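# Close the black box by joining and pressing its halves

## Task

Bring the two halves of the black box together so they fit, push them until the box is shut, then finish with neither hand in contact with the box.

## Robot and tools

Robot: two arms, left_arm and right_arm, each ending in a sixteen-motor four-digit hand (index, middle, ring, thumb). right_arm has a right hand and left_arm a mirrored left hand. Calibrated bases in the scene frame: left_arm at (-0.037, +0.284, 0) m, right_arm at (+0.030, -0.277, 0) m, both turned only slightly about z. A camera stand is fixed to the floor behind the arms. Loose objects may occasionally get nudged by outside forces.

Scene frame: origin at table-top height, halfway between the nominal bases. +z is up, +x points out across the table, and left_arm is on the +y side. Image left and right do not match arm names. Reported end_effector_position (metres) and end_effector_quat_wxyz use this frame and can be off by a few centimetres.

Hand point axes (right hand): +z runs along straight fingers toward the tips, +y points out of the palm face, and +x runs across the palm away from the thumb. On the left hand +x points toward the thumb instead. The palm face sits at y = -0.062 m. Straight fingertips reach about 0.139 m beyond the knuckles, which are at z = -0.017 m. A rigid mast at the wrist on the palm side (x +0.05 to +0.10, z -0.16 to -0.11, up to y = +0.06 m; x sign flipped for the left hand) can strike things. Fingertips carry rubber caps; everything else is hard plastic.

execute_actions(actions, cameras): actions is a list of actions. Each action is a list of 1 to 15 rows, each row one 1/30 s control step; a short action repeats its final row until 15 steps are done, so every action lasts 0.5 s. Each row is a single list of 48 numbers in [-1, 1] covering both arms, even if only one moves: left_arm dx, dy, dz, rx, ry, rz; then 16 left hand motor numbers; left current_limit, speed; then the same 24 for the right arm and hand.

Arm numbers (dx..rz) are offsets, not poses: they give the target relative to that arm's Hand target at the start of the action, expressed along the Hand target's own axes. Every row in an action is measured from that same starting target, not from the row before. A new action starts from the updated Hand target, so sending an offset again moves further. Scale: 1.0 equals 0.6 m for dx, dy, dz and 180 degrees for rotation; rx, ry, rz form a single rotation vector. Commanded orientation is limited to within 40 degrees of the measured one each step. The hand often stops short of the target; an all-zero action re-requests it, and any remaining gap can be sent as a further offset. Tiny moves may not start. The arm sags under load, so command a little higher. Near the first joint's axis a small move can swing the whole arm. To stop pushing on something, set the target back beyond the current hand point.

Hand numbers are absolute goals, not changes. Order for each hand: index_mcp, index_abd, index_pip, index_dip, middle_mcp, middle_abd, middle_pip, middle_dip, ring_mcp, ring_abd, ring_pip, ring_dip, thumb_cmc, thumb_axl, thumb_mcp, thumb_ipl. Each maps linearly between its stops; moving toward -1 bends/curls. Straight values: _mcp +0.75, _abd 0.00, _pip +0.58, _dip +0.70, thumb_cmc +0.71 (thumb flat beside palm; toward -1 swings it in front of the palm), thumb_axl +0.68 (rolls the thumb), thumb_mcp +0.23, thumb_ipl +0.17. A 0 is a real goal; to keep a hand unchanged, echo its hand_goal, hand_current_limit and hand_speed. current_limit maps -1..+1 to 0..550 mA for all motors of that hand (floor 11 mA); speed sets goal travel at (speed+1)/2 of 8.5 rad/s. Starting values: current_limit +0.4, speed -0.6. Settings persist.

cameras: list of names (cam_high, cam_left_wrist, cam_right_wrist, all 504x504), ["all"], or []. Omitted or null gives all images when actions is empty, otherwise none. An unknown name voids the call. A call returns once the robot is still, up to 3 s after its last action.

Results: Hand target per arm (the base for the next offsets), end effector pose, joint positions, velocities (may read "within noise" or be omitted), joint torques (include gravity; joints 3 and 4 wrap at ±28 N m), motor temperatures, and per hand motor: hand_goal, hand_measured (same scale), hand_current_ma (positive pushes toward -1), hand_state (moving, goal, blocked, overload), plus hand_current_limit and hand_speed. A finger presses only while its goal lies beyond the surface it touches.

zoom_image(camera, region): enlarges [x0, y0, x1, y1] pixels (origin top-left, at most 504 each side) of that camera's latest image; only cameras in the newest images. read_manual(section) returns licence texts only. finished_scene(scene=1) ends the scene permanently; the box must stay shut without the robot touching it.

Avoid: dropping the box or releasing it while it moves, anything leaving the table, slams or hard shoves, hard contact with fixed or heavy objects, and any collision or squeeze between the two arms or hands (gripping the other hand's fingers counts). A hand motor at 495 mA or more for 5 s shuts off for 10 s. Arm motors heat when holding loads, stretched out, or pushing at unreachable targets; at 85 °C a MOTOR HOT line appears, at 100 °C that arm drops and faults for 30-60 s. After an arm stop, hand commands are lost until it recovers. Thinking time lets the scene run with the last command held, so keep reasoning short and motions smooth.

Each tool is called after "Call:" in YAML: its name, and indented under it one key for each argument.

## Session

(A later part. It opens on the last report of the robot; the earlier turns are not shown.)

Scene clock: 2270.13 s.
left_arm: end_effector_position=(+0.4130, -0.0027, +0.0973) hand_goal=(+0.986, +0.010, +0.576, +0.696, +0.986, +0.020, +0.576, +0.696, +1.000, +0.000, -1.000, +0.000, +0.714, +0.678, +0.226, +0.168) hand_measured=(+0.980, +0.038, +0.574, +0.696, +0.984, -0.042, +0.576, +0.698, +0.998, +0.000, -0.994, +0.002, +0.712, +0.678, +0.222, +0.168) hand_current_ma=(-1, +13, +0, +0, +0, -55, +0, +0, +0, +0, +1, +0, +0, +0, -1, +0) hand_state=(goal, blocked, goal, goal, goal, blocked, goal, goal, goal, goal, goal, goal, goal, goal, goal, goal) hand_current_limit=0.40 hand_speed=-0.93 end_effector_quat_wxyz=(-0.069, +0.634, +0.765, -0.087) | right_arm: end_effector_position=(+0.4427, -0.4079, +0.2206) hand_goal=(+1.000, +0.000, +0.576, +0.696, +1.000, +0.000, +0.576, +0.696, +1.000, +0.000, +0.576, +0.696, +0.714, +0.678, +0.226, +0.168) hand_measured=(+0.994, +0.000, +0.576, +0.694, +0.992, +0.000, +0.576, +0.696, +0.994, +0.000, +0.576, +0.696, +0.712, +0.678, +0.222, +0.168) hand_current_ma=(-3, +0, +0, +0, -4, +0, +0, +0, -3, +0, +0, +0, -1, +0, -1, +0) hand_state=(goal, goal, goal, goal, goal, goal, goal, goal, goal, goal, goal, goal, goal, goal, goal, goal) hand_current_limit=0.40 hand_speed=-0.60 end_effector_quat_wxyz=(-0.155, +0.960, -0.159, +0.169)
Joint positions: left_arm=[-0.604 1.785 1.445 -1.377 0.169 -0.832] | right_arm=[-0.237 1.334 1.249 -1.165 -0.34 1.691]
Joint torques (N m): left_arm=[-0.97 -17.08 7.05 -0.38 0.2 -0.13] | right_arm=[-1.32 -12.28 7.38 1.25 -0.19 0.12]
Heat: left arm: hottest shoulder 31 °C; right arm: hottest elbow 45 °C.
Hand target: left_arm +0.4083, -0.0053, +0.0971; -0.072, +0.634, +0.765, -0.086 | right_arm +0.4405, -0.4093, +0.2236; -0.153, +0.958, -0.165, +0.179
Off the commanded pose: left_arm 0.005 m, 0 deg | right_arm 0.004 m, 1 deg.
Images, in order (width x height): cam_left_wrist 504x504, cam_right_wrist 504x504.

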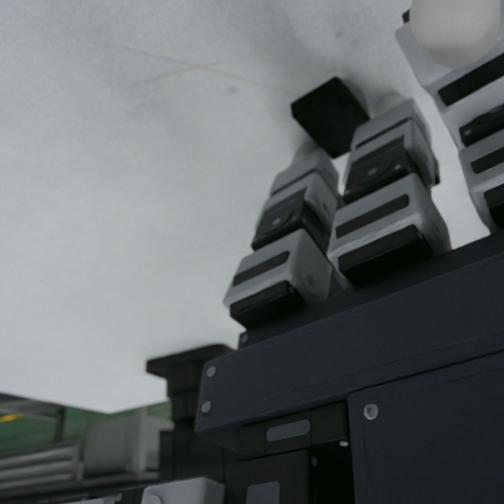

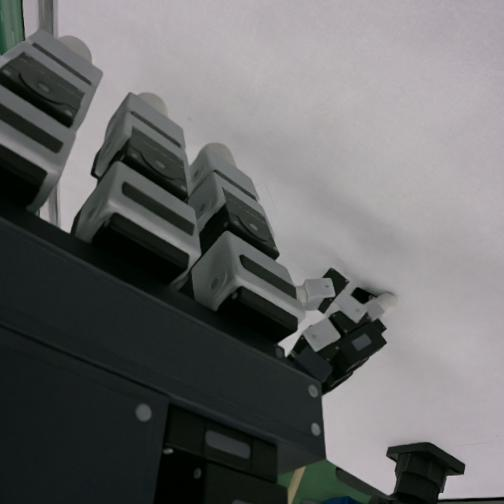

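Call:
execute_actions:
  actions:
    - [[0,0,0,0,0,0,0.985,-0.03,0.576,0.696,0.985,0.06,0.576,0.696,1,0,-1,0,0.714,0.678,0.226,0.168,0.4,-0.93,0,0,0,0,0,0,1,0,0.576,0.696,1,0,0.576,0.696,1,0,0.576,0.696,0.714,0.678,0.226,0.168,0.4,-0.6]]

Call:
execute_actions:
  actions:
    - [[0,0,0,0,0,0,0.985,-0.08,0.576,0.696,0.985,0.10,0.576,0.696,1,0,-1,0,0.714,0.678,0.226,0.168,0.4,-0.93,0,0,0,0,0,0,1,0,0.576,0.696,1,0,0.576,0.696,1,0,0.576,0.696,0.714,0.678,0.226,0.168,0.4,-0.6]]
  cameras: ["cam_left_wrist","cam_right_wrist"]

Call:
zoom_image:
  camera: "cam_left_wrist"
  region: [270, 60, 420, 180]

Call:
zoom_image:
  camera: "cam_right_wrist"
  region: [340, 270, 400, 330]

Scene clock: 2280.50 s.
left_arm: end_effector_position=(+0.4130, -0.0027, +0.0973) hand_goal=(+0.986, -0.030, +0.576, +0.696, +0.986, +0.060, +0.576, +0.696, +1.000, +0.000, -1.000, +0.000, +0.714, +0.678, +0.226, +0.168) hand_measured=(+0.980, +0.038, +0.574, +0.696, +0.984, -0.032, +0.576, +0.698, +0.998, +0.000, -0.994, +0.002, +0.712, +0.678, +0.222, +0.168) hand_current_ma=(-1, +66, +0, +0, +0, -116, +0, +0, +0, +0, +1, +0, +0, +0, -1, +0) hand_state=(goal, blocked, goal, goal, goal, blocked, goal, goal, goal, goal, goal, goal, goal, goal, goal, goal) hand_current_limit=0.40 hand_speed=-0.93 end_effector_quat_wxyz=(-0.069, +0.634, +0.765, -0.087) | right_arm: end_effector_position=(+0.4427, -0.4079, +0.2206) hand_goal=(+1.000, +0.000, +0.576, +0.696, +1.000, +0.000, +0.576, +0.696, +1.000, +0.000, +0.576, +0.696, +0.714, +0.678, +0.226, +0.168) hand_measured=(+0.994, +0.000, +0.576, +0.694, +0.992, +0.000, +0.576, +0.696, +0.994, +0.000, +0.576, +0.696, +0.712, +0.678, +0.222, +0.168) hand_current_ma=(-3, +0, +0, +0, -4, +0, +0, +0, -3, +0, +0, +0, -1, +0, -1, +0) hand_state=(goal, goal, goal, goal, goal, goal, goal, goal, goal, goal, goal, goal, goal, goal, goal, goal) hand_current_limit=0.40 hand_speed=-0.60 end_effector_quat_wxyz=(-0.155, +0.960, -0.159, +0.169)
Joint positions: left_arm=[-0.604 1.785 1.445 -1.377 0.169 -0.832] | right_arm=[-0.237 1.334 1.249 -1.165 -0.34 1.691]
Joint torques (N m): left_arm=[-0.97 -16.97 7.13 -0.38 0.21 -0.13] | right_arm=[-1.32 -12.34 7.39 1.25 -0.19 0.12]
Heat: left arm: hottest shoulder 31 °C; right arm: hottest elbow 45 °C.
Hand target: left_arm +0.4083, -0.0053, +0.0971; -0.072, +0.634, +0.765, -0.086 | right_arm +0.4405, -0.4093, +0.2236; -0.153, +0.958, -0.165, +0.179
Off the commanded pose: left_arm 0.005 m, 0 deg | right_arm 0.004 m, 1 deg.

Scene clock: 2281.20 s.
left_arm: end_effector_position=(+0.4130, -0.0027, +0.0973) hand_goal=(+0.986, -0.080, +0.576, +0.696, +0.986, +0.100, +0.576, +0.696, +1.000, +0.000, -1.000, +0.000, +0.714, +0.678, +0.226, +0.168) hand_measured=(+0.980, +0.038, +0.574, +0.696, +0.984, -0.024, +0.576, +0.698, +0.998, +0.000, -0.994, +0.002, +0.712, +0.678, +0.222, +0.168) hand_current_ma=(-1, +183, +0, +0, +0, -198, +0, +0, +0, +0, +1, +0, +0, +0, -1, +0) hand_state=(goal, blocked, goal, goal, goal, blocked, goal, goal, goal, goal, goal, goal, goal, goal, goal, goal) hand_current_limit=0.40 hand_speed=-0.93 end_effector_quat_wxyz=(-0.069, +0.634, +0.765, -0.087) | right_arm: end_effector_position=(+0.4427, -0.4079, +0.2206) hand_goal=(+1.000, +0.000, +0.576, +0.696, +1.000, +0.000, +0.576, +0.696, +1.000, +0.000, +0.576, +0.696, +0.714, +0.678, +0.226, +0.168) hand_measured=(+0.994, +0.000, +0.576, +0.694, +0.992, +0.000, +0.576, +0.696, +0.994, +0.000, +0.576, +0.696, +0.712, +0.678, +0.222, +0.168) hand_current_ma=(-3, +0, +0, +0, -4, +0, +0, +0, -3, +0, +0, +0, -1, +0, -1, +0) hand_state=(goal, goal, goal, goal, goal, goal, goal, goal, goal, goal, goal, goal, goal, goal, goal, goal) hand_current_limit=0.40 hand_speed=-0.60 end_effector_quat_wxyz=(-0.155, +0.960, -0.159, +0.169)
Joint positions: left_arm=[-0.604 1.785 1.445 -1.377 0.169 -0.832] | right_arm=[-0.237 1.334 1.249 -1.165 -0.34 1.691]
Joint torques (N m): left_arm=[-0.79 -17.03 7.1 -0.34 0.21 -0.13] | right_arm=[-1.26 -12.34 7.41 1.25 -0.19 0.12]
Heat: left arm: hottest shoulder 31 °C; right arm: hottest elbow 45 °C.
Hand target: left_arm +0.4083, -0.0053, +0.0971; -0.072, +0.634, +0.765, -0.086 | right_arm +0.4405, -0.4093, +0.2236; -0.153, +0.958, -0.165, +0.179
Off the commanded pose: left_arm 0.005 m, 0 deg | right_arm 0.004 m, 1 deg.
Images, in order (width x height): cam_left_wrist 504x504, cam_right_wrist 504x504.

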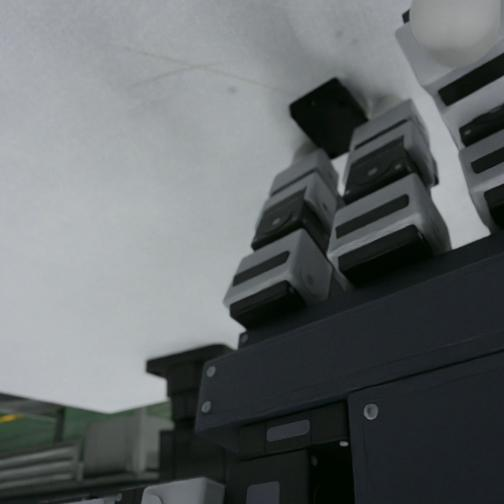

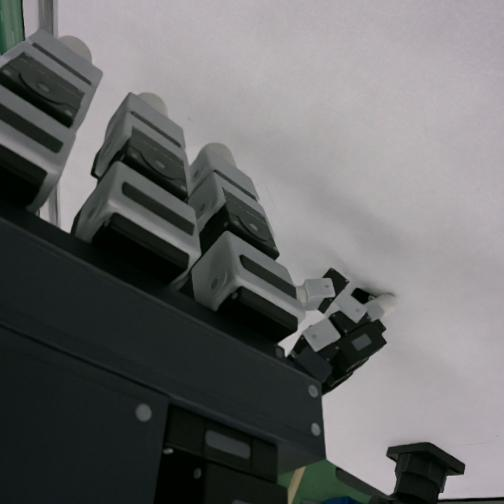

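Scaled by 3.360.

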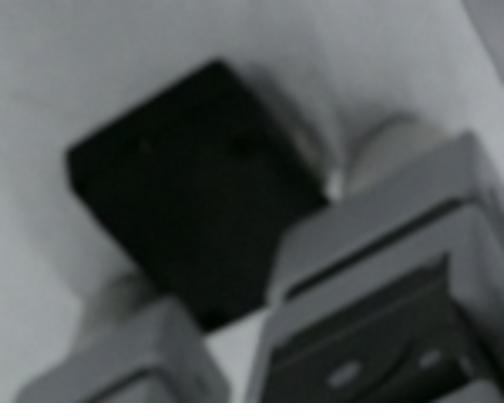

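Scaled by 8.400.

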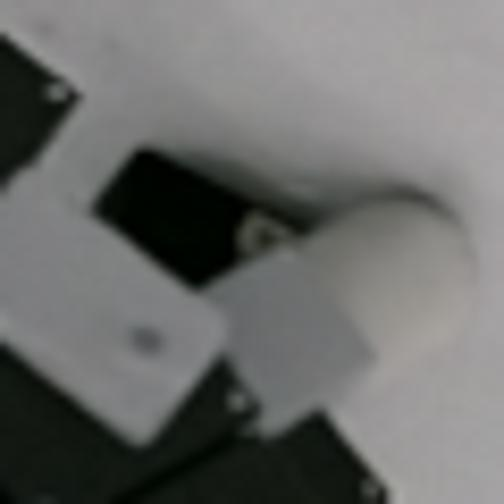

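Call:
execute_actions:
  actions:
    - [[0,0,0,0,0,0,0.985,-0.12,0.576,0.696,0.985,0.15,0.576,0.696,1,0,-1,0,0.714,0.678,0.226,0.168,0.4,-0.93,0,0,0,0,0,0,1,0,0.576,0.696,1,0,0.576,0.696,1,0,0.576,0.696,0.714,0.678,0.226,0.168,0.4,-0.6]]

Call:
execute_actions:
  actions:
    - [[0,0,0,0,0,0,0.985,-0.16,0.576,0.696,0.985,0.20,0.576,0.696,1,0,-1,0,0.714,0.678,0.226,0.168,0.4,-0.93,0,0,0,0,0,0,1,0,0.576,0.696,1,0,0.576,0.696,1,0,0.576,0.696,0.714,0.678,0.226,0.168,0.4,-0.6]]
  cameras: ["cam_left_wrist","cam_right_wrist"]

Call:
zoom_image:
  camera: "cam_left_wrist"
  region: [270, 60, 420, 180]

Call:
zoom_image:
  camera: "cam_right_wrist"
  region: [340, 270, 400, 330]

Scene clock: 2288.13 s.
left_arm: end_effector_position=(+0.4130, -0.0027, +0.0973) hand_goal=(+0.986, -0.120, +0.576, +0.696, +0.986, +0.150, +0.576, +0.696, +1.000, +0.000, -1.000, +0.000, +0.714, +0.678, +0.226, +0.168) hand_measured=(+0.984, +0.034, +0.576, +0.696, +0.986, -0.008, +0.576, +0.698, +0.998, +0.000, -0.994, +0.002, +0.712, +0.678, +0.222, +0.168) hand_current_ma=(+0, +300, +0, +0, +0, -315, +0, +0, +0, +0, +1, +0, +0, +0, -1, +0) hand_state=(goal, blocked, goal, goal, goal, blocked, goal, goal, goal, goal, goal, goal, goal, goal, goal, goal) hand_current_limit=0.40 hand_speed=-0.93 end_effector_quat_wxyz=(-0.069, +0.634, +0.765, -0.087) | right_arm: end_effector_position=(+0.4427, -0.4079, +0.2206) hand_goal=(+1.000, +0.000, +0.576, +0.696, +1.000, +0.000, +0.576, +0.696, +1.000, +0.000, +0.576, +0.696, +0.714, +0.678, +0.226, +0.168) hand_measured=(+0.994, +0.000, +0.576, +0.694, +0.992, +0.000, +0.576, +0.696, +0.994, +0.000, +0.576, +0.696, +0.712, +0.678, +0.222, +0.168) hand_current_ma=(-3, +0, +0, +0, -4, +0, +0, +0, -3, +0, +0, +0, -1, +0, -1, +0) hand_state=(goal, goal, goal, goal, goal, goal, goal, goal, goal, goal, goal, goal, goal, goal, goal, goal) hand_current_limit=0.40 hand_speed=-0.60 end_effector_quat_wxyz=(-0.155, +0.960, -0.159, +0.169)
Joint positions: left_arm=[-0.604 1.785 1.445 -1.377 0.169 -0.832] | right_arm=[-0.237 1.334 1.249 -1.165 -0.34 1.691]
Joint torques (N m): left_arm=[-0.97 -17.03 7.06 -0.36 0.2 -0.13] | right_arm=[-1.26 -12.34 7.39 1.25 -0.19 0.12]
Heat: left arm: hottest shoulder 31 °C; right arm: hottest elbow 45 °C.
Hand target: left_arm +0.4084, -0.0054, +0.0971; -0.072, +0.634, +0.765, -0.086 | right_arm +0.4405, -0.4093, +0.2236; -0.153, +0.958, -0.165, +0.179
Off the commanded pose: left_arm 0.005 m, 0 deg | right_arm 0.004 m, 1 deg.

Scene clock: 2288.83 s.
left_arm: end_effector_position=(+0.4130, -0.0027, +0.0973) hand_goal=(+0.986, -0.160, +0.576, +0.696, +0.986, +0.200, +0.576, +0.696, +1.000, +0.000, -1.000, +0.000, +0.714, +0.678, +0.226, +0.168) hand_measured=(+0.984, +0.034, +0.576, +0.696, +0.986, -0.008, +0.576, +0.698, +0.998, +0.000, -0.994, +0.002, +0.712, +0.678, +0.222, +0.168) hand_current_ma=(+0, +385, +0, +0, +0, -385, +0, +0, +0, +0, +1, +0, +0, +0, -1, +0) hand_state=(goal, blocked, goal, goal, goal, blocked, goal, goal, goal, goal, goal, goal, goal, goal, goal, goal) hand_current_limit=0.40 hand_speed=-0.93 end_effector_quat_wxyz=(-0.069, +0.634, +0.765, -0.087) | right_arm: end_effector_position=(+0.4427, -0.4079, +0.2206) hand_goal=(+1.000, +0.000, +0.576, +0.696, +1.000, +0.000, +0.576, +0.696, +1.000, +0.000, +0.576, +0.696, +0.714, +0.678, +0.226, +0.168) hand_measured=(+0.994, +0.000, +0.576, +0.694, +0.992, +0.000, +0.576, +0.696, +0.994, +0.000, +0.576, +0.696, +0.712, +0.678, +0.222, +0.168) hand_current_ma=(-3, +0, +0, +0, -4, +0, +0, +0, -3, +0, +0, +0, -1, +0, -1, +0) hand_state=(goal, goal, goal, goal, goal, goal, goal, goal, goal, goal, goal, goal, goal, goal, goal, goal) hand_current_limit=0.40 hand_speed=-0.60 end_effector_quat_wxyz=(-0.155, +0.960, -0.159, +0.169)
Joint positions: left_arm=[-0.604 1.785 1.445 -1.377 0.169 -0.832] | right_arm=[-0.237 1.334 1.249 -1.165 -0.34 1.691]
Joint torques (N m): left_arm=[-0.97 -17.2 7.06 -0.38 0.21 -0.14] | right_arm=[-1.32 -12.34 7.36 1.26 -0.19 0.12]
Heat: left arm: hottest shoulder 31 °C; right arm: hottest elbow 45 °C.
Hand target: left_arm +0.4084, -0.0054, +0.0971; -0.072, +0.634, +0.765, -0.086 | right_arm +0.4405, -0.4093, +0.2236; -0.153, +0.958, -0.165, +0.179
Off the commanded pose: left_arm 0.005 m, 0 deg | right_arm 0.004 m, 1 deg.
Images, in order (width x height): cam_left_wrist 504x504, cam_right_wrist 504x504.

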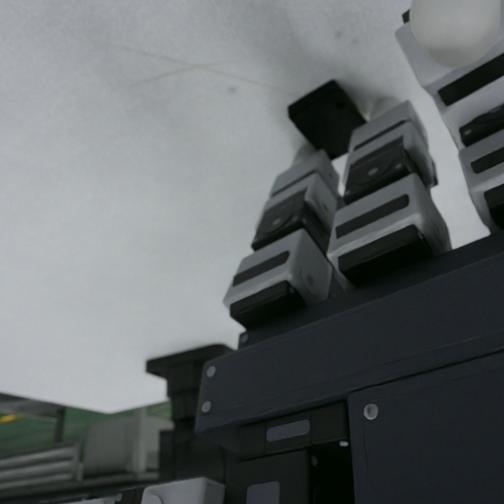

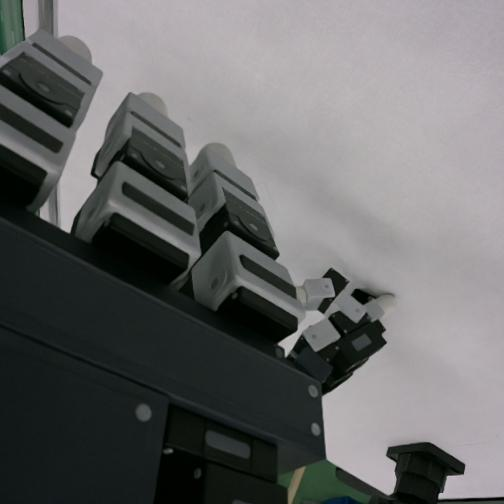

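Scaled by 3.360.

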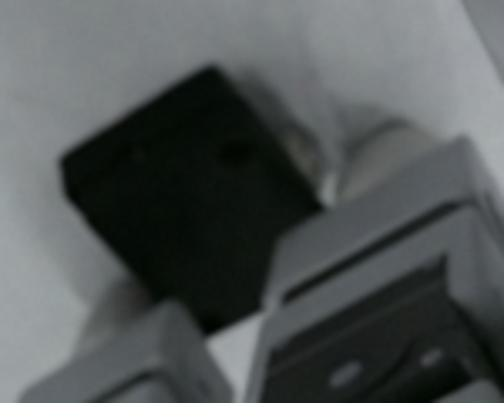

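Scaled by 8.400.

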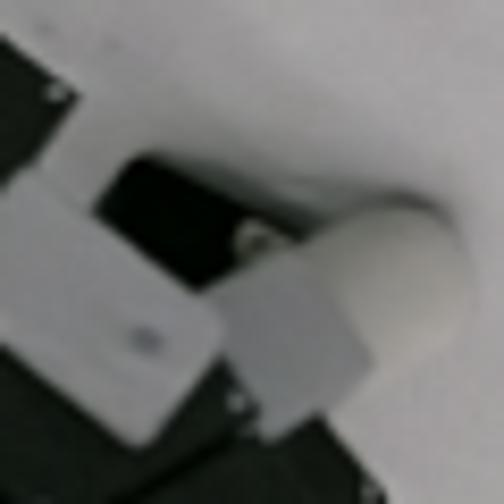

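Call:
execute_actions:
  actions:
    - [[0,0,0,0,0,0,0.985,0.04,0.576,0.696,0.985,-0.01,0.576,0.696,1,0,-1,0,0.714,0.678,0.226,0.168,0.4,-0.93,0,0,0,0,0,0,1,0,0.576,0.696,1,0,0.576,0.696,1,0,0.576,0.696,0.714,0.678,0.226,0.168,0.4,-0.6]]
    - [[0,0,0,0,0,0,0.985,0.13,0.576,0.696,0.985,-0.14,0.576,0.696,1,0,-1,0,0.714,0.678,0.226,0.168,0.4,-0.9,0,0,0,0,0,0,1,0,0.576,0.696,1,0,0.576,0.696,1,0,0.576,0.696,0.714,0.678,0.226,0.168,0.4,-0.6]]

Call:
execute_actions:
  actions:
    - [[0,0,-0.033,0,0,0,0.985,0.13,0.576,0.696,0.985,-0.14,0.576,0.696,1,0,-1,0,0.714,0.678,0.226,0.168,0.4,-0.93,0,0,0,0,0,0,1,0,0.576,0.696,1,0,0.576,0.696,1,0,0.576,0.696,0.714,0.678,0.226,0.168,0.4,-0.6]]
  cameras: ["cam_left_wrist","cam_right_wrist"]

Call:
zoom_image:
  camera: "cam_left_wrist"
  region: [270, 60, 390, 180]

Call:
zoom_image:
  camera: "cam_right_wrist"
  region: [340, 270, 400, 330]

Scene clock: 2295.27 s.
left_arm: end_effector_position=(+0.4130, -0.0027, +0.0973) hand_goal=(+0.986, +0.130, +0.576, +0.696, +0.986, -0.140, +0.576, +0.696, +1.000, +0.000, -1.000, +0.000, +0.714, +0.678, +0.226, +0.168) hand_measured=(+0.982, +0.126, +0.576, +0.696, +0.982, -0.136, +0.576, +0.698, +0.998, +0.000, -0.994, +0.002, +0.712, +0.678, +0.222, +0.168) hand_current_ma=(+0, +0, +0, +0, +0, +0, +0, +0, +0, +0, +1, +0, +0, +0, -1, +0) hand_state=(goal, goal, goal, goal, goal, goal, goal, goal, goal, goal, goal, goal, goal, goal, goal, goal) hand_current_limit=0.40 hand_speed=-0.90 end_effector_quat_wxyz=(-0.069, +0.634, +0.765, -0.087) | right_arm: end_effector_position=(+0.4427, -0.4079, +0.2206) hand_goal=(+1.000, +0.000, +0.576, +0.696, +1.000, +0.000, +0.576, +0.696, +1.000, +0.000, +0.576, +0.696, +0.714, +0.678, +0.226, +0.168) hand_measured=(+0.994, +0.000, +0.576, +0.694, +0.992, +0.000, +0.576, +0.696, +0.994, +0.000, +0.576, +0.696, +0.712, +0.678, +0.222, +0.168) hand_current_ma=(-3, +0, +0, +0, -4, +0, +0, +0, -3, +0, +0, +0, -1, +0, -1, +0) hand_state=(goal, goal, goal, goal, goal, goal, goal, goal, goal, goal, goal, goal, goal, goal, goal, goal) hand_current_limit=0.40 hand_speed=-0.60 end_effector_quat_wxyz=(-0.155, +0.960, -0.159, +0.169)
Joint positions: left_arm=[-0.604 1.785 1.445 -1.377 0.169 -0.832] | right_arm=[-0.237 1.334 1.249 -1.165 -0.34 1.691]
Joint torques (N m): left_arm=[-0.97 -17.03 7.06 -0.35 0.21 -0.13] | right_arm=[-1.2 -12.34 7.38 1.26 -0.19 0.12]
Heat: left arm: hottest shoulder 31 °C; right arm: hottest elbow 45 °C.
Hand target: left_arm +0.4084, -0.0054, +0.0971; -0.072, +0.634, +0.765, -0.086 | right_arm +0.4405, -0.4093, +0.2236; -0.153, +0.958, -0.165, +0.179
Off the commanded pose: left_arm 0.005 m, 0 deg | right_arm 0.004 m, 1 deg.

Scene clock: 2295.97 s.
left_arm: end_effector_position=(+0.4044, +0.0040, +0.0975) hand_goal=(+0.986, +0.130, +0.576, +0.696, +0.986, -0.140, +0.576, +0.696, +1.000, +0.000, -1.000, +0.000, +0.714, +0.678, +0.226, +0.168) hand_measured=(+0.982, +0.126, +0.576, +0.696, +0.982, -0.136, +0.576, +0.698, +0.998, +0.000, -0.994, +0.002, +0.712, +0.678, +0.222, +0.168) hand_current_ma=(+0, +0, +0, +0, +0, +0, +0, +0, +0, +0, +1, +0, +0, +0, -1, +0) hand_state=(goal, goal, goal, goal, goal, goal, goal, goal, goal, goal, goal, goal, goal, goal, goal, goal) hand_current_limit=0.40 hand_speed=-0.93 end_effector_quat_wxyz=(-0.090, +0.632, +0.765, -0.088) | right_arm: end_effector_position=(+0.4427, -0.4079, +0.2206) hand_goal=(+1.000, +0.000, +0.576, +0.696, +1.000, +0.000, +0.576, +0.696, +1.000, +0.000, +0.576, +0.696, +0.714, +0.678, +0.226, +0.168) hand_measured=(+0.994, +0.000, +0.576, +0.694, +0.992, +0.000, +0.576, +0.696, +0.994, +0.000, +0.576, +0.696, +0.712, +0.678, +0.222, +0.168) hand_current_ma=(-3, +0, +0, +0, -4, +0, +0, +0, -3, +0, +0, +0, -1, +0, -1, +0) hand_state=(goal, goal, goal, goal, goal, goal, goal, goal, goal, goal, goal, goal, goal, goal, goal, goal) hand_current_limit=0.40 hand_speed=-0.60 end_effector_quat_wxyz=(-0.155, +0.960, -0.159, +0.169)
Joint positions: left_arm=[-0.604 1.785 1.445 -1.418 0.169 -0.832] | right_arm=[-0.237 1.334 1.249 -1.165 -0.34 1.691]
Joint torques (N m): left_arm=[-0.62 -17.73 10.63 -0.73 0.17 -0.08] | right_arm=[-1.32 -12.4 7.38 1.26 -0.19 0.12]
Heat: left arm: hottest shoulder 31 °C; right arm: hottest elbow 45 °C.
Hand target: left_arm +0.4127, -0.0046, +0.1164; -0.072, +0.634, +0.765, -0.086 | right_arm +0.4405, -0.4093, +0.2236; -0.153, +0.958, -0.165, +0.179
Off the commanded pose: left_arm 0.022 m, 2 deg | right_arm 0.004 m, 1 deg.
Images, in order (width x height): cam_left_wrist 504x504, cam_right_wrist 504x504.

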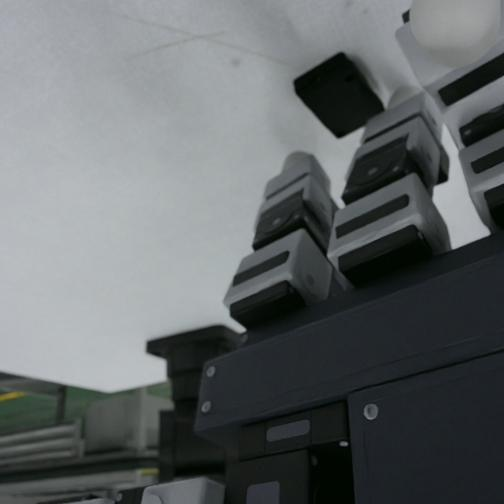

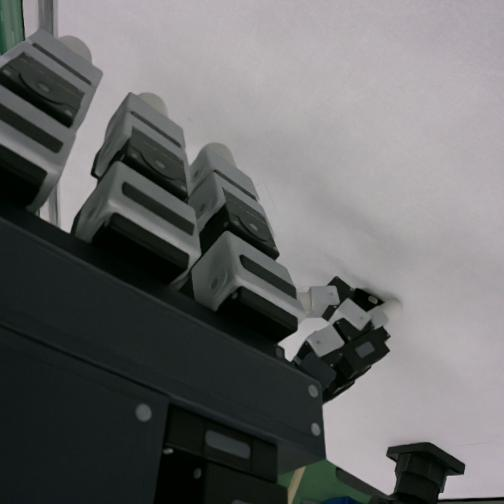

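Scaled by 4.200.

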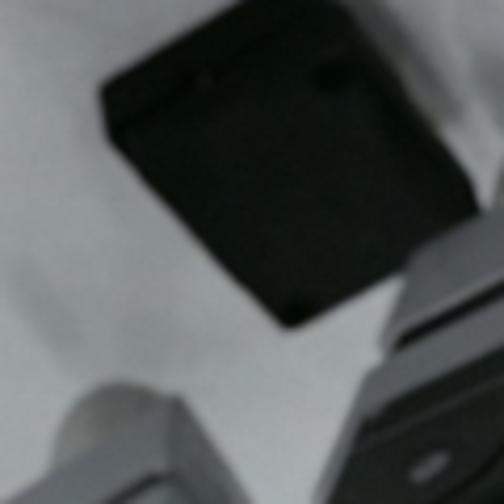

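Scaled by 8.400.

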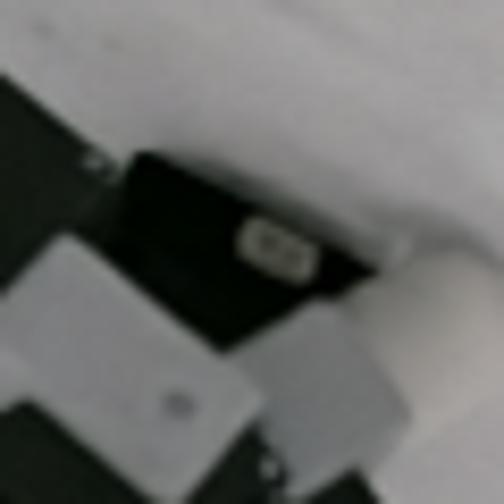

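Call:
execute_actions:
  actions:
    - [[0,0,-0.006,0,0,0,0.985,0.13,0.576,0.696,0.985,-0.14,0.576,0.696,1,0,-1,0,0.714,0.678,0.226,0.168,0.4,-0.93,0,0,0,0,0,0,1,0,0.576,0.696,1,0,0.576,0.696,1,0,0.576,0.696,0.714,0.678,0.226,0.168,0.4,-0.6]]
  cameras: ["cam_left_wrist","cam_right_wrist"]

Call:
zoom_image:
  camera: "cam_left_wrist"
  region: [280, 40, 400, 160]

Call:
zoom_image:
  camera: "cam_right_wrist"
  region: [340, 270, 400, 330]

Scene clock: 2309.23 s.
left_arm: end_effector_position=(+0.4025, +0.0054, +0.0975) hand_goal=(+0.986, +0.130, +0.576, +0.696, +0.986, -0.140, +0.576, +0.696, +1.000, +0.000, -1.000, +0.000, +0.714, +0.678, +0.226, +0.168) hand_measured=(+0.982, +0.126, +0.576, +0.696, +0.982, -0.136, +0.576, +0.698, +0.998, +0.000, -0.994, +0.002, +0.712, +0.678, +0.222, +0.168) hand_current_ma=(+0, +0, +0, +0, +0, +0, +0, +0, +0, +0, +1, +0, +0, +0, -1, +0) hand_state=(goal, goal, goal, goal, goal, goal, goal, goal, goal, goal, goal, goal, goal, goal, goal, goal) hand_current_limit=0.40 hand_speed=-0.93 end_effector_quat_wxyz=(-0.094, +0.631, +0.765, -0.088) | right_arm: end_effector_position=(+0.4427, -0.4079, +0.2206) hand_goal=(+1.000, +0.000, +0.576, +0.696, +1.000, +0.000, +0.576, +0.696, +1.000, +0.000, +0.576, +0.696, +0.714, +0.678, +0.226, +0.168) hand_measured=(+0.994, +0.000, +0.576, +0.694, +0.992, +0.000, +0.576, +0.696, +0.994, +0.000, +0.576, +0.696, +0.712, +0.678, +0.222, +0.168) hand_current_ma=(-3, +0, +0, +0, -4, +0, +0, +0, -3, +0, +0, +0, -1, +0, -1, +0) hand_state=(goal, goal, goal, goal, goal, goal, goal, goal, goal, goal, goal, goal, goal, goal, goal, goal) hand_current_limit=0.40 hand_speed=-0.60 end_effector_quat_wxyz=(-0.155, +0.960, -0.159, +0.169)
Joint positions: left_arm=[-0.604 1.785 1.445 -1.427 0.169 -0.832] | right_arm=[-0.237 1.334 1.249 -1.165 -0.34 1.691]
Joint torques (N m): left_arm=[-0.32 -17.85 11.17 -0.76 0.18 -0.06] | right_arm=[-1.26 -12.4 7.38 1.26 -0.19 0.11]
Heat: left arm: hottest shoulder 31 °C; right arm: hottest elbow 45 °C.
Hand target: left_arm +0.4135, -0.0044, +0.1199; -0.072, +0.634, +0.765, -0.086 | right_arm +0.4405, -0.4093, +0.2236; -0.153, +0.958, -0.165, +0.179
Off the commanded pose: left_arm 0.027 m, 3 deg | right_arm 0.004 m, 1 deg.
Images, in order (width x height): cam_left_wrist 504x504, cam_right_wrist 504x504.

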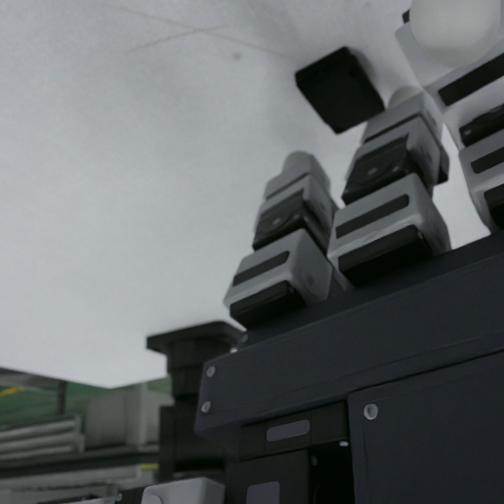

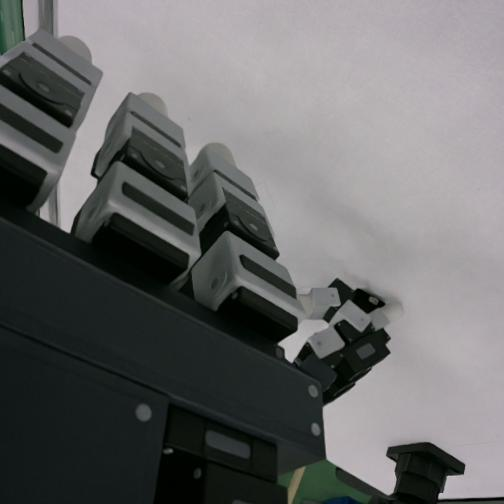

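Scaled by 4.200.

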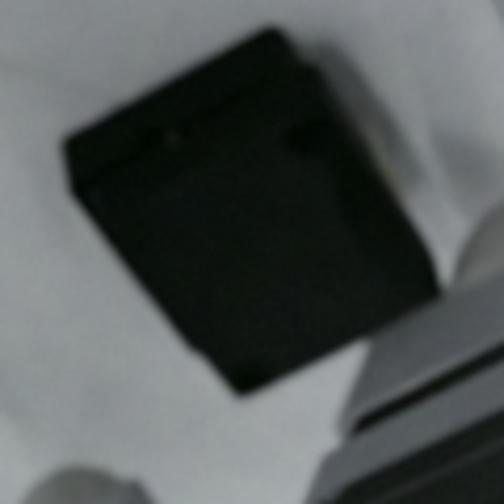

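Scaled by 8.400.

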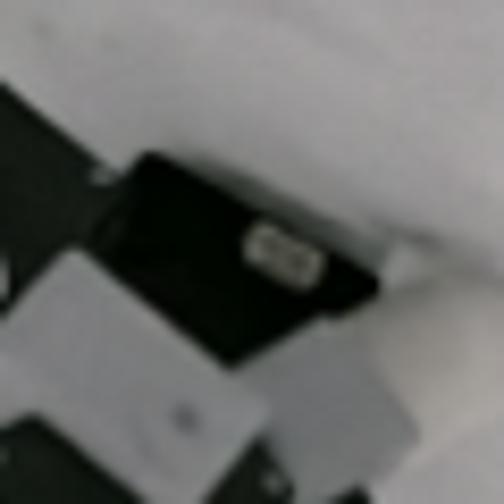

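Call:
execute_actions:
  actions:
    - [[0,0.0,-0.04,0,0,0,0.985,0.13,0.576,0.696,0.985,-0.14,0.576,0.696,1,0,-1,0,0.714,0.678,0.226,0.168,0.4,-0.93,0,0,0,0,0,0,1,0,0.576,0.696,1,0,0.576,0.696,1,0,0.576,0.696,0.714,0.678,0.226,0.168,0.4,-0.6]]
    - [[0,0.03,-0.04,0,0,0,0.985,0.13,0.576,0.696,0.985,-0.14,0.576,0.696,1,0,-1,0,0.714,0.678,0.226,0.168,0.4,-0.93,0,0,0,0,0,0,1,0,0.576,0.696,1,0,0.576,0.696,1,0,0.576,0.696,0.714,0.678,0.226,0.168,0.4,-0.6]]
  cameras: ["cam_left_wrist","cam_right_wrist"]

Call:
zoom_image:
  camera: "cam_right_wrist"
  region: [345, 275, 395, 325]

Scene clock: 2362.03 s.
left_arm: end_effector_position=(+0.4268, +0.0081, +0.1489) hand_goal=(+0.986, +0.130, +0.576, +0.696, +0.986, -0.140, +0.576, +0.696, +1.000, +0.000, -1.000, +0.000, +0.714, +0.678, +0.226, +0.168) hand_measured=(+0.982, +0.126, +0.576, +0.696, +0.982, -0.136, +0.576, +0.698, +0.998, +0.000, -0.994, +0.002, +0.712, +0.678, +0.222, +0.168) hand_current_ma=(-1, +0, +0, +0, +0, +0, +0, +0, +0, +0, +1, +0, +0, +0, -1, +0) hand_state=(goal, goal, goal, goal, goal, goal, goal, goal, goal, goal, goal, goal, goal, goal, goal, goal) hand_current_limit=0.40 hand_speed=-0.93 end_effector_quat_wxyz=(-0.087, +0.630, +0.766, -0.087) | right_arm: end_effector_position=(+0.4427, -0.4079, +0.2206) hand_goal=(+1.000, +0.000, +0.576, +0.696, +1.000, +0.000, +0.576, +0.696, +1.000, +0.000, +0.576, +0.696, +0.714, +0.678, +0.226, +0.168) hand_measured=(+0.994, +0.000, +0.576, +0.694, +0.992, +0.000, +0.576, +0.696, +0.994, +0.000, +0.576, +0.696, +0.712, +0.678, +0.222, +0.168) hand_current_ma=(-3, +0, +0, +0, -4, +0, +0, +0, -3, +0, +0, +0, -1, +0, -1, +0) hand_state=(goal, goal, goal, goal, goal, goal, goal, goal, goal, goal, goal, goal, goal, goal, goal, goal) hand_current_limit=0.40 hand_speed=-0.60 end_effector_quat_wxyz=(-0.155, +0.960, -0.159, +0.169)
Joint positions: left_arm=[-0.573 1.786 1.586 -1.558 0.162 -0.805] | right_arm=[-0.237 1.334 1.249 -1.165 -0.34 1.691]
Joint torques (N m): left_arm=[0.38 -16.32 12.4 -0.75 0.17 0.05] | right_arm=[-1.26 -12.34 7.38 1.26 -0.19 0.11]
Heat: left arm: hottest elbow 32 °C; right arm: hottest elbow 44 °C.
Hand target: left_arm +0.4412, +0.0009, +0.1627; -0.072, +0.634, +0.765, -0.086 | right_arm +0.4405, -0.4093, +0.2236; -0.153, +0.958, -0.165, +0.179
Off the commanded pose: left_arm 0.021 m, 2 deg | right_arm 0.004 m, 1 deg.
Images, in order (width x height): cam_left_wrist 504x504, cam_right_wrist 504x504.

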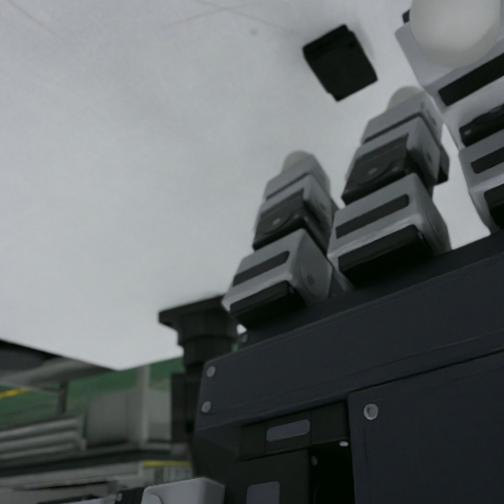

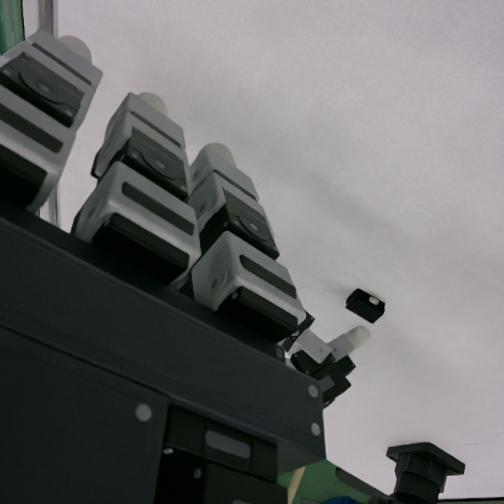

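Scaled by 10.080.

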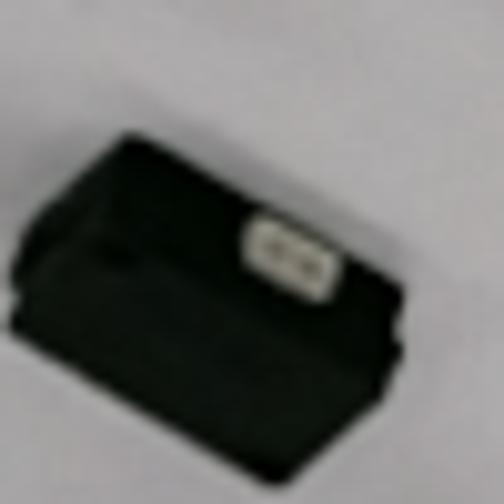

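Call:
zoom_image:
  camera: "cam_right_wrist"
  region: [343, 284, 388, 329]

Call:
zoom_image:
  camera: "cam_left_wrist"
  region: [295, 15, 385, 105]

Scaled by 11.200.

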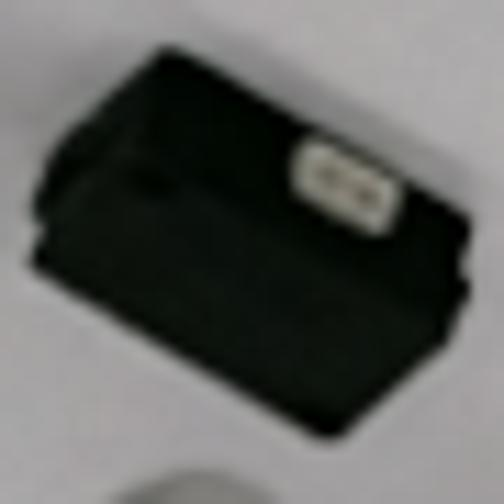

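Scaled by 5.600.

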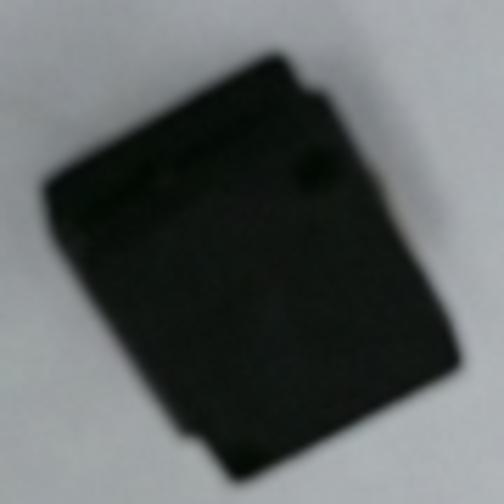

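Call:
execute_actions:
  actions:
    - [[-0.0183,0.0033,0.0807,0,0.0067,0.0292,0.985,0.13,0.576,0.696,0.985,-0.14,0.576,0.696,1,0,-1,0,0.714,0.678,0.226,0.168,0.4,-0.93,0,0,0,0,0,0,1,0,0.576,0.696,1,0,0.576,0.696,1,0,0.576,0.696,0.714,0.678,0.226,0.168,0.4,-0.6]]

Scene clock: 2404.40 s.
left_arm: end_effector_position=(+0.4365, -0.0064, +0.1198) hand_goal=(+0.986, +0.130, +0.576, +0.696, +0.986, -0.140, +0.576, +0.696, +1.000, +0.000, -1.000, +0.000, +0.714, +0.678, +0.226, +0.168) hand_measured=(+0.982, +0.126, +0.576, +0.696, +0.982, -0.136, +0.576, +0.698, +0.998, +0.000, -0.994, +0.002, +0.712, +0.678, +0.222, +0.168) hand_current_ma=(-1, +0, +0, +0, -1, +0, +0, +0, +0, +0, +1, +0, +0, +0, -1, +0) hand_state=(goal, goal, goal, goal, goal, goal, goal, goal, goal, goal, goal, goal, goal, goal, goal, goal) hand_current_limit=0.40 hand_speed=-0.93 end_effector_quat_wxyz=(-0.075, +0.662, +0.741, -0.084) | right_arm: end_effector_position=(+0.4427, -0.4079, +0.2206) hand_goal=(+1.000, +0.000, +0.576, +0.696, +1.000, +0.000, +0.576, +0.696, +1.000, +0.000, +0.576, +0.696, +0.714, +0.678, +0.226, +0.168) hand_measured=(+0.994, +0.000, +0.576, +0.694, +0.992, +0.000, +0.576, +0.696, +0.994, +0.000, +0.576, +0.696, +0.712, +0.678, +0.222, +0.168) hand_current_ma=(-3, +0, +0, +0, -4, +0, +0, +0, -3, +0, +0, +0, -1, +0, -1, +0) hand_state=(goal, goal, goal, goal, goal, goal, goal, goal, goal, goal, goal, goal, goal, goal, goal, goal) hand_current_limit=0.40 hand_speed=-0.60 end_effector_quat_wxyz=(-0.155, +0.960, -0.159, +0.169)
Joint positions: left_arm=[-0.582 1.818 1.552 -1.472 0.152 -0.734] | right_arm=[-0.237 1.334 1.249 -1.165 -0.34 1.691]
Joint torques (N m): left_arm=[-1.08 -17.32 6.99 0.01 0.11 0.08] | right_arm=[-1.26 -12.34 7.38 1.26 -0.19 0.12]
Heat: left arm: hottest elbow 33 °C; right arm: hottest elbow 44 °C.
Hand target: left_arm +0.4346, -0.0114, +0.1151; -0.076, +0.669, +0.734, -0.083 | right_arm +0.4405, -0.4093, +0.2236; -0.153, +0.958, -0.165, +0.179
Off the commanded pose: left_arm 0.007 m, 1 deg | right_arm 0.004 m, 1 deg.

Call:
execute_actions:
  actions:
    - [[-0.0051,0.008,0.0411,0,0,0,0.985,0.13,0.576,0.696,0.985,-0.14,0.576,0.696,1,0,-1,0,0.714,0.678,0.226,0.168,0.4,-0.93,0,0,0,0,0,0,1,0,0.576,0.696,1,0,0.576,0.696,1,0,0.576,0.696,0.714,0.678,0.226,0.168,0.4,-0.6]]
  cameras: ["cam_left_wrist","cam_right_wrist"]

Call:
zoom_image:
  camera: "cam_left_wrist"
  region: [270, 60, 420, 180]

Call:
zoom_image:
  camera: "cam_right_wrist"
  region: [335, 275, 395, 335]

Scene clock: 2410.20 s.
left_arm: end_effector_position=(+0.4371, -0.0096, +0.0969) hand_goal=(+0.986, +0.130, +0.576, +0.696, +0.986, -0.140, +0.576, +0.696, +1.000, +0.000, -1.000, +0.000, +0.714, +0.678, +0.226, +0.168) hand_measured=(+0.982, +0.126, +0.576, +0.696, +0.984, -0.138, +0.578, +0.698, +0.998, +0.000, -0.994, +0.002, +0.712, +0.678, +0.222, +0.168) hand_current_ma=(-1, +0, +0, +0, +0, +0, +0, +0, +0, +0, +1, +0, +0, +0, -1, +0) hand_state=(goal, goal, goal, goal, goal, goal, goal, goal, goal, goal, goal, goal, goal, goal, goal, goal) hand_current_limit=0.40 hand_speed=-0.93 end_effector_quat_wxyz=(-0.073, +0.664, +0.739, -0.083) | right_arm: end_effector_position=(+0.4427, -0.4079, +0.2206) hand_goal=(+1.000, +0.000, +0.576, +0.696, +1.000, +0.000, +0.576, +0.696, +1.000, +0.000, +0.576, +0.696, +0.714, +0.678, +0.226, +0.168) hand_measured=(+0.994, +0.000, +0.576, +0.694, +0.992, +0.000, +0.576, +0.696, +0.994, +0.000, +0.576, +0.696, +0.712, +0.678, +0.222, +0.168) hand_current_ma=(-3, +0, +0, +0, -4, +0, +0, +0, -3, +0, +0, +0, -1, +0, -1, +0) hand_state=(goal, goal, goal, goal, goal, goal, goal, goal, goal, goal, goal, goal, goal, goal, goal, goal) hand_current_limit=0.40 hand_speed=-0.60 end_effector_quat_wxyz=(-0.155, +0.960, -0.159, +0.169)
Joint positions: left_arm=[-0.586 1.837 1.518 -1.414 0.151 -0.733] | right_arm=[-0.237 1.334 1.249 -1.165 -0.34 1.691]
Joint torques (N m): left_arm=[-0.91 -16.97 6.76 0.1 0.16 0.01] | right_arm=[-1.26 -12.4 7.38 1.26 -0.19 0.11]
Heat: left arm: hottest elbow 33 °C; right arm: hottest elbow 44 °C.
Hand target: left_arm +0.4340, -0.0146, +0.0899; -0.076, +0.669, +0.734, -0.083 | right_arm +0.4405, -0.4093, +0.2236; -0.153, +0.958, -0.165, +0.179
Off the commanded pose: left_arm 0.009 m, 1 deg | right_arm 0.004 m, 1 deg.
Images, in order (width x height): cam_left_wrist 504x504, cam_right_wrist 504x504.

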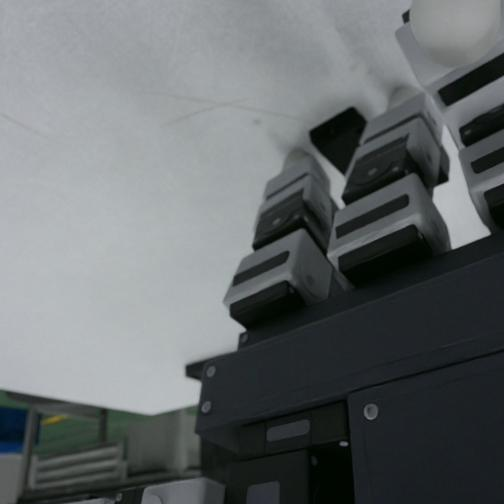

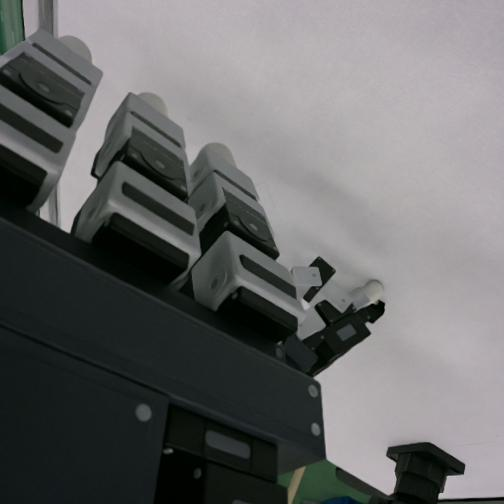

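Scaled by 3.360.

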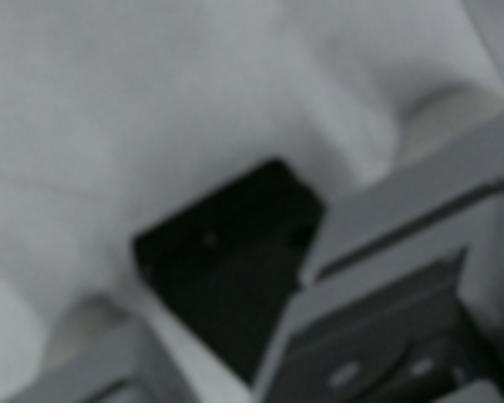

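Scaled by 8.400.

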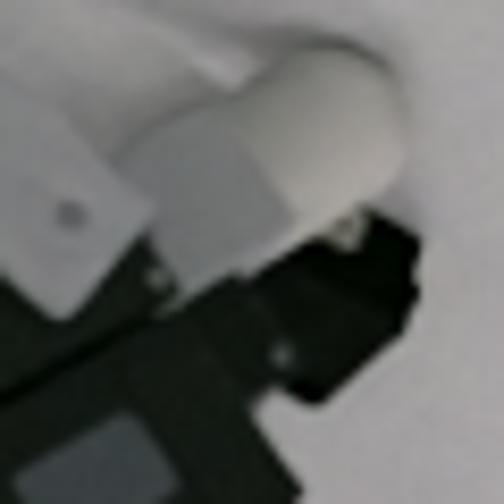

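Call:
execute_actions:
  actions:
    - [[0,0,0,0,0,0,0.985,0.07,0.576,0.696,0.985,-0.08,0.576,0.696,1,0,-1,0,0.714,0.678,0.226,0.168,0.4,-0.93,0,0,0,0,0,0,1,0,0.576,0.696,1,0,0.576,0.696,1,0,0.576,0.696,0.714,0.678,0.226,0.168,0.4,-0.6]]
    - [[0,0,0,0,0,0,0.985,0.04,0.576,0.696,0.985,-0.04,0.576,0.696,1,0,-1,0,0.714,0.678,0.226,0.168,0.4,-0.93,0,0,0,0,0,0,1,0,0.576,0.696,1,0,0.576,0.696,1,0,0.576,0.696,0.714,0.678,0.226,0.168,0.4,-0.6]]
    - [[0,0,0,0,0,0,0.985,0.02,0.576,0.696,0.985,-0.00,0.576,0.696,1,0,-1,0,0.714,0.678,0.226,0.168,0.4,-0.93,0,0,0,0,0,0,1,0,0.576,0.696,1,0,0.576,0.696,1,0,0.576,0.696,0.714,0.678,0.226,0.168,0.4,-0.6]]
  cameras: ["cam_left_wrist","cam_right_wrist"]

Call:
zoom_image:
  camera: "cam_left_wrist"
  region: [270, 60, 420, 180]

Call:
zoom_image:
  camera: "cam_right_wrist"
  region: [335, 275, 395, 335]

Scene clock: 2423.70 s.
left_arm: end_effector_position=(+0.4374, -0.0098, +0.0969) hand_goal=(+0.986, +0.020, +0.576, +0.696, +0.986, +0.000, +0.576, +0.696, +1.000, +0.000, -1.000, +0.000, +0.714, +0.678, +0.226, +0.168) hand_measured=(+0.984, +0.044, +0.576, +0.696, +0.988, -0.040, +0.578, +0.698, +0.998, +0.000, -0.994, +0.002, +0.712, +0.678, +0.222, +0.168) hand_current_ma=(+0, +10, +0, +0, +0, -26, +0, +0, +0, +0, +1, +0, +0, +0, -1, +0) hand_state=(goal, blocked, goal, goal, goal, blocked, goal, goal, goal, goal, goal, goal, goal, goal, goal, goal) hand_current_limit=0.40 hand_speed=-0.93 end_effector_quat_wxyz=(-0.072, +0.664, +0.739, -0.083) | right_arm: end_effector_position=(+0.4427, -0.4079, +0.2206) hand_goal=(+1.000, +0.000, +0.576, +0.696, +1.000, +0.000, +0.576, +0.696, +1.000, +0.000, +0.576, +0.696, +0.714, +0.678, +0.226, +0.168) hand_measured=(+0.994, +0.000, +0.576, +0.694, +0.992, +0.000, +0.576, +0.696, +0.994, +0.000, +0.576, +0.696, +0.712, +0.678, +0.222, +0.168) hand_current_ma=(-3, +0, +0, +0, -4, +0, +0, +0, -3, +0, +0, +0, -1, +0, -1, +0) hand_state=(goal, goal, goal, goal, goal, goal, goal, goal, goal, goal, goal, goal, goal, goal, goal, goal) hand_current_limit=0.40 hand_speed=-0.60 end_effector_quat_wxyz=(-0.155, +0.960, -0.159, +0.169)
Joint positions: left_arm=[-0.586 1.837 1.518 -1.412 0.151 -0.733] | right_arm=[-0.237 1.334 1.249 -1.165 -0.34 1.691]
Joint torques (N m): left_arm=[-1.08 -17.14 6.82 0.03 0.17 0] | right_arm=[-1.2 -12.4 7.38 1.25 -0.19 0.11]
Heat: left arm: hottest elbow 33 °C; right arm: hottest elbow 44 °C.
Hand target: left_arm +0.4340, -0.0146, +0.0899; -0.076, +0.669, +0.734, -0.083 | right_arm +0.4405, -0.4093, +0.2236; -0.153, +0.958, -0.165, +0.179
Off the commanded pose: left_arm 0.009 m, 1 deg | right_arm 0.004 m, 1 deg.
Images, in order (width x height): cam_left_wrist 504x504, cam_right_wrist 504x504.

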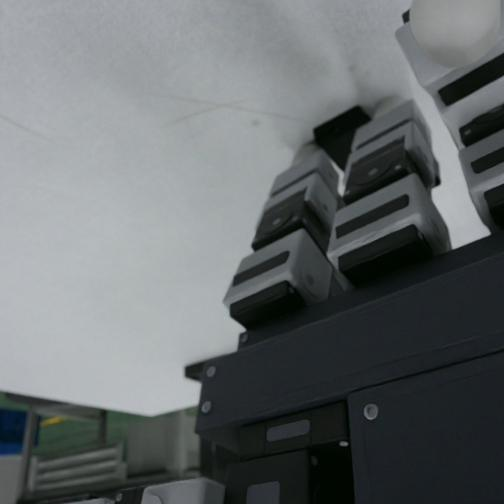

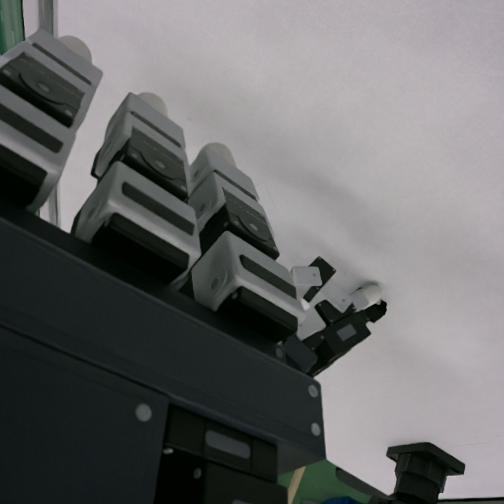

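Scaled by 3.360.

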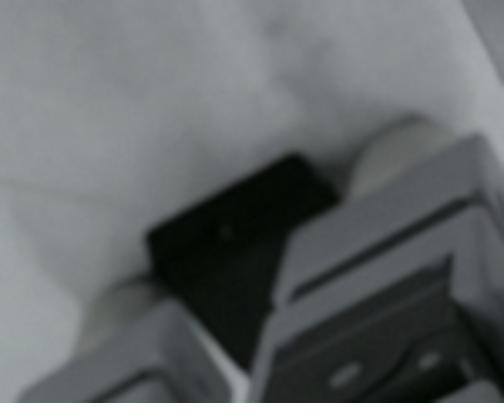

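Scaled by 8.400.

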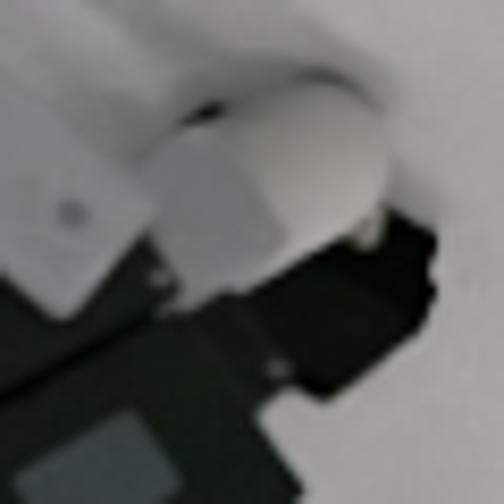

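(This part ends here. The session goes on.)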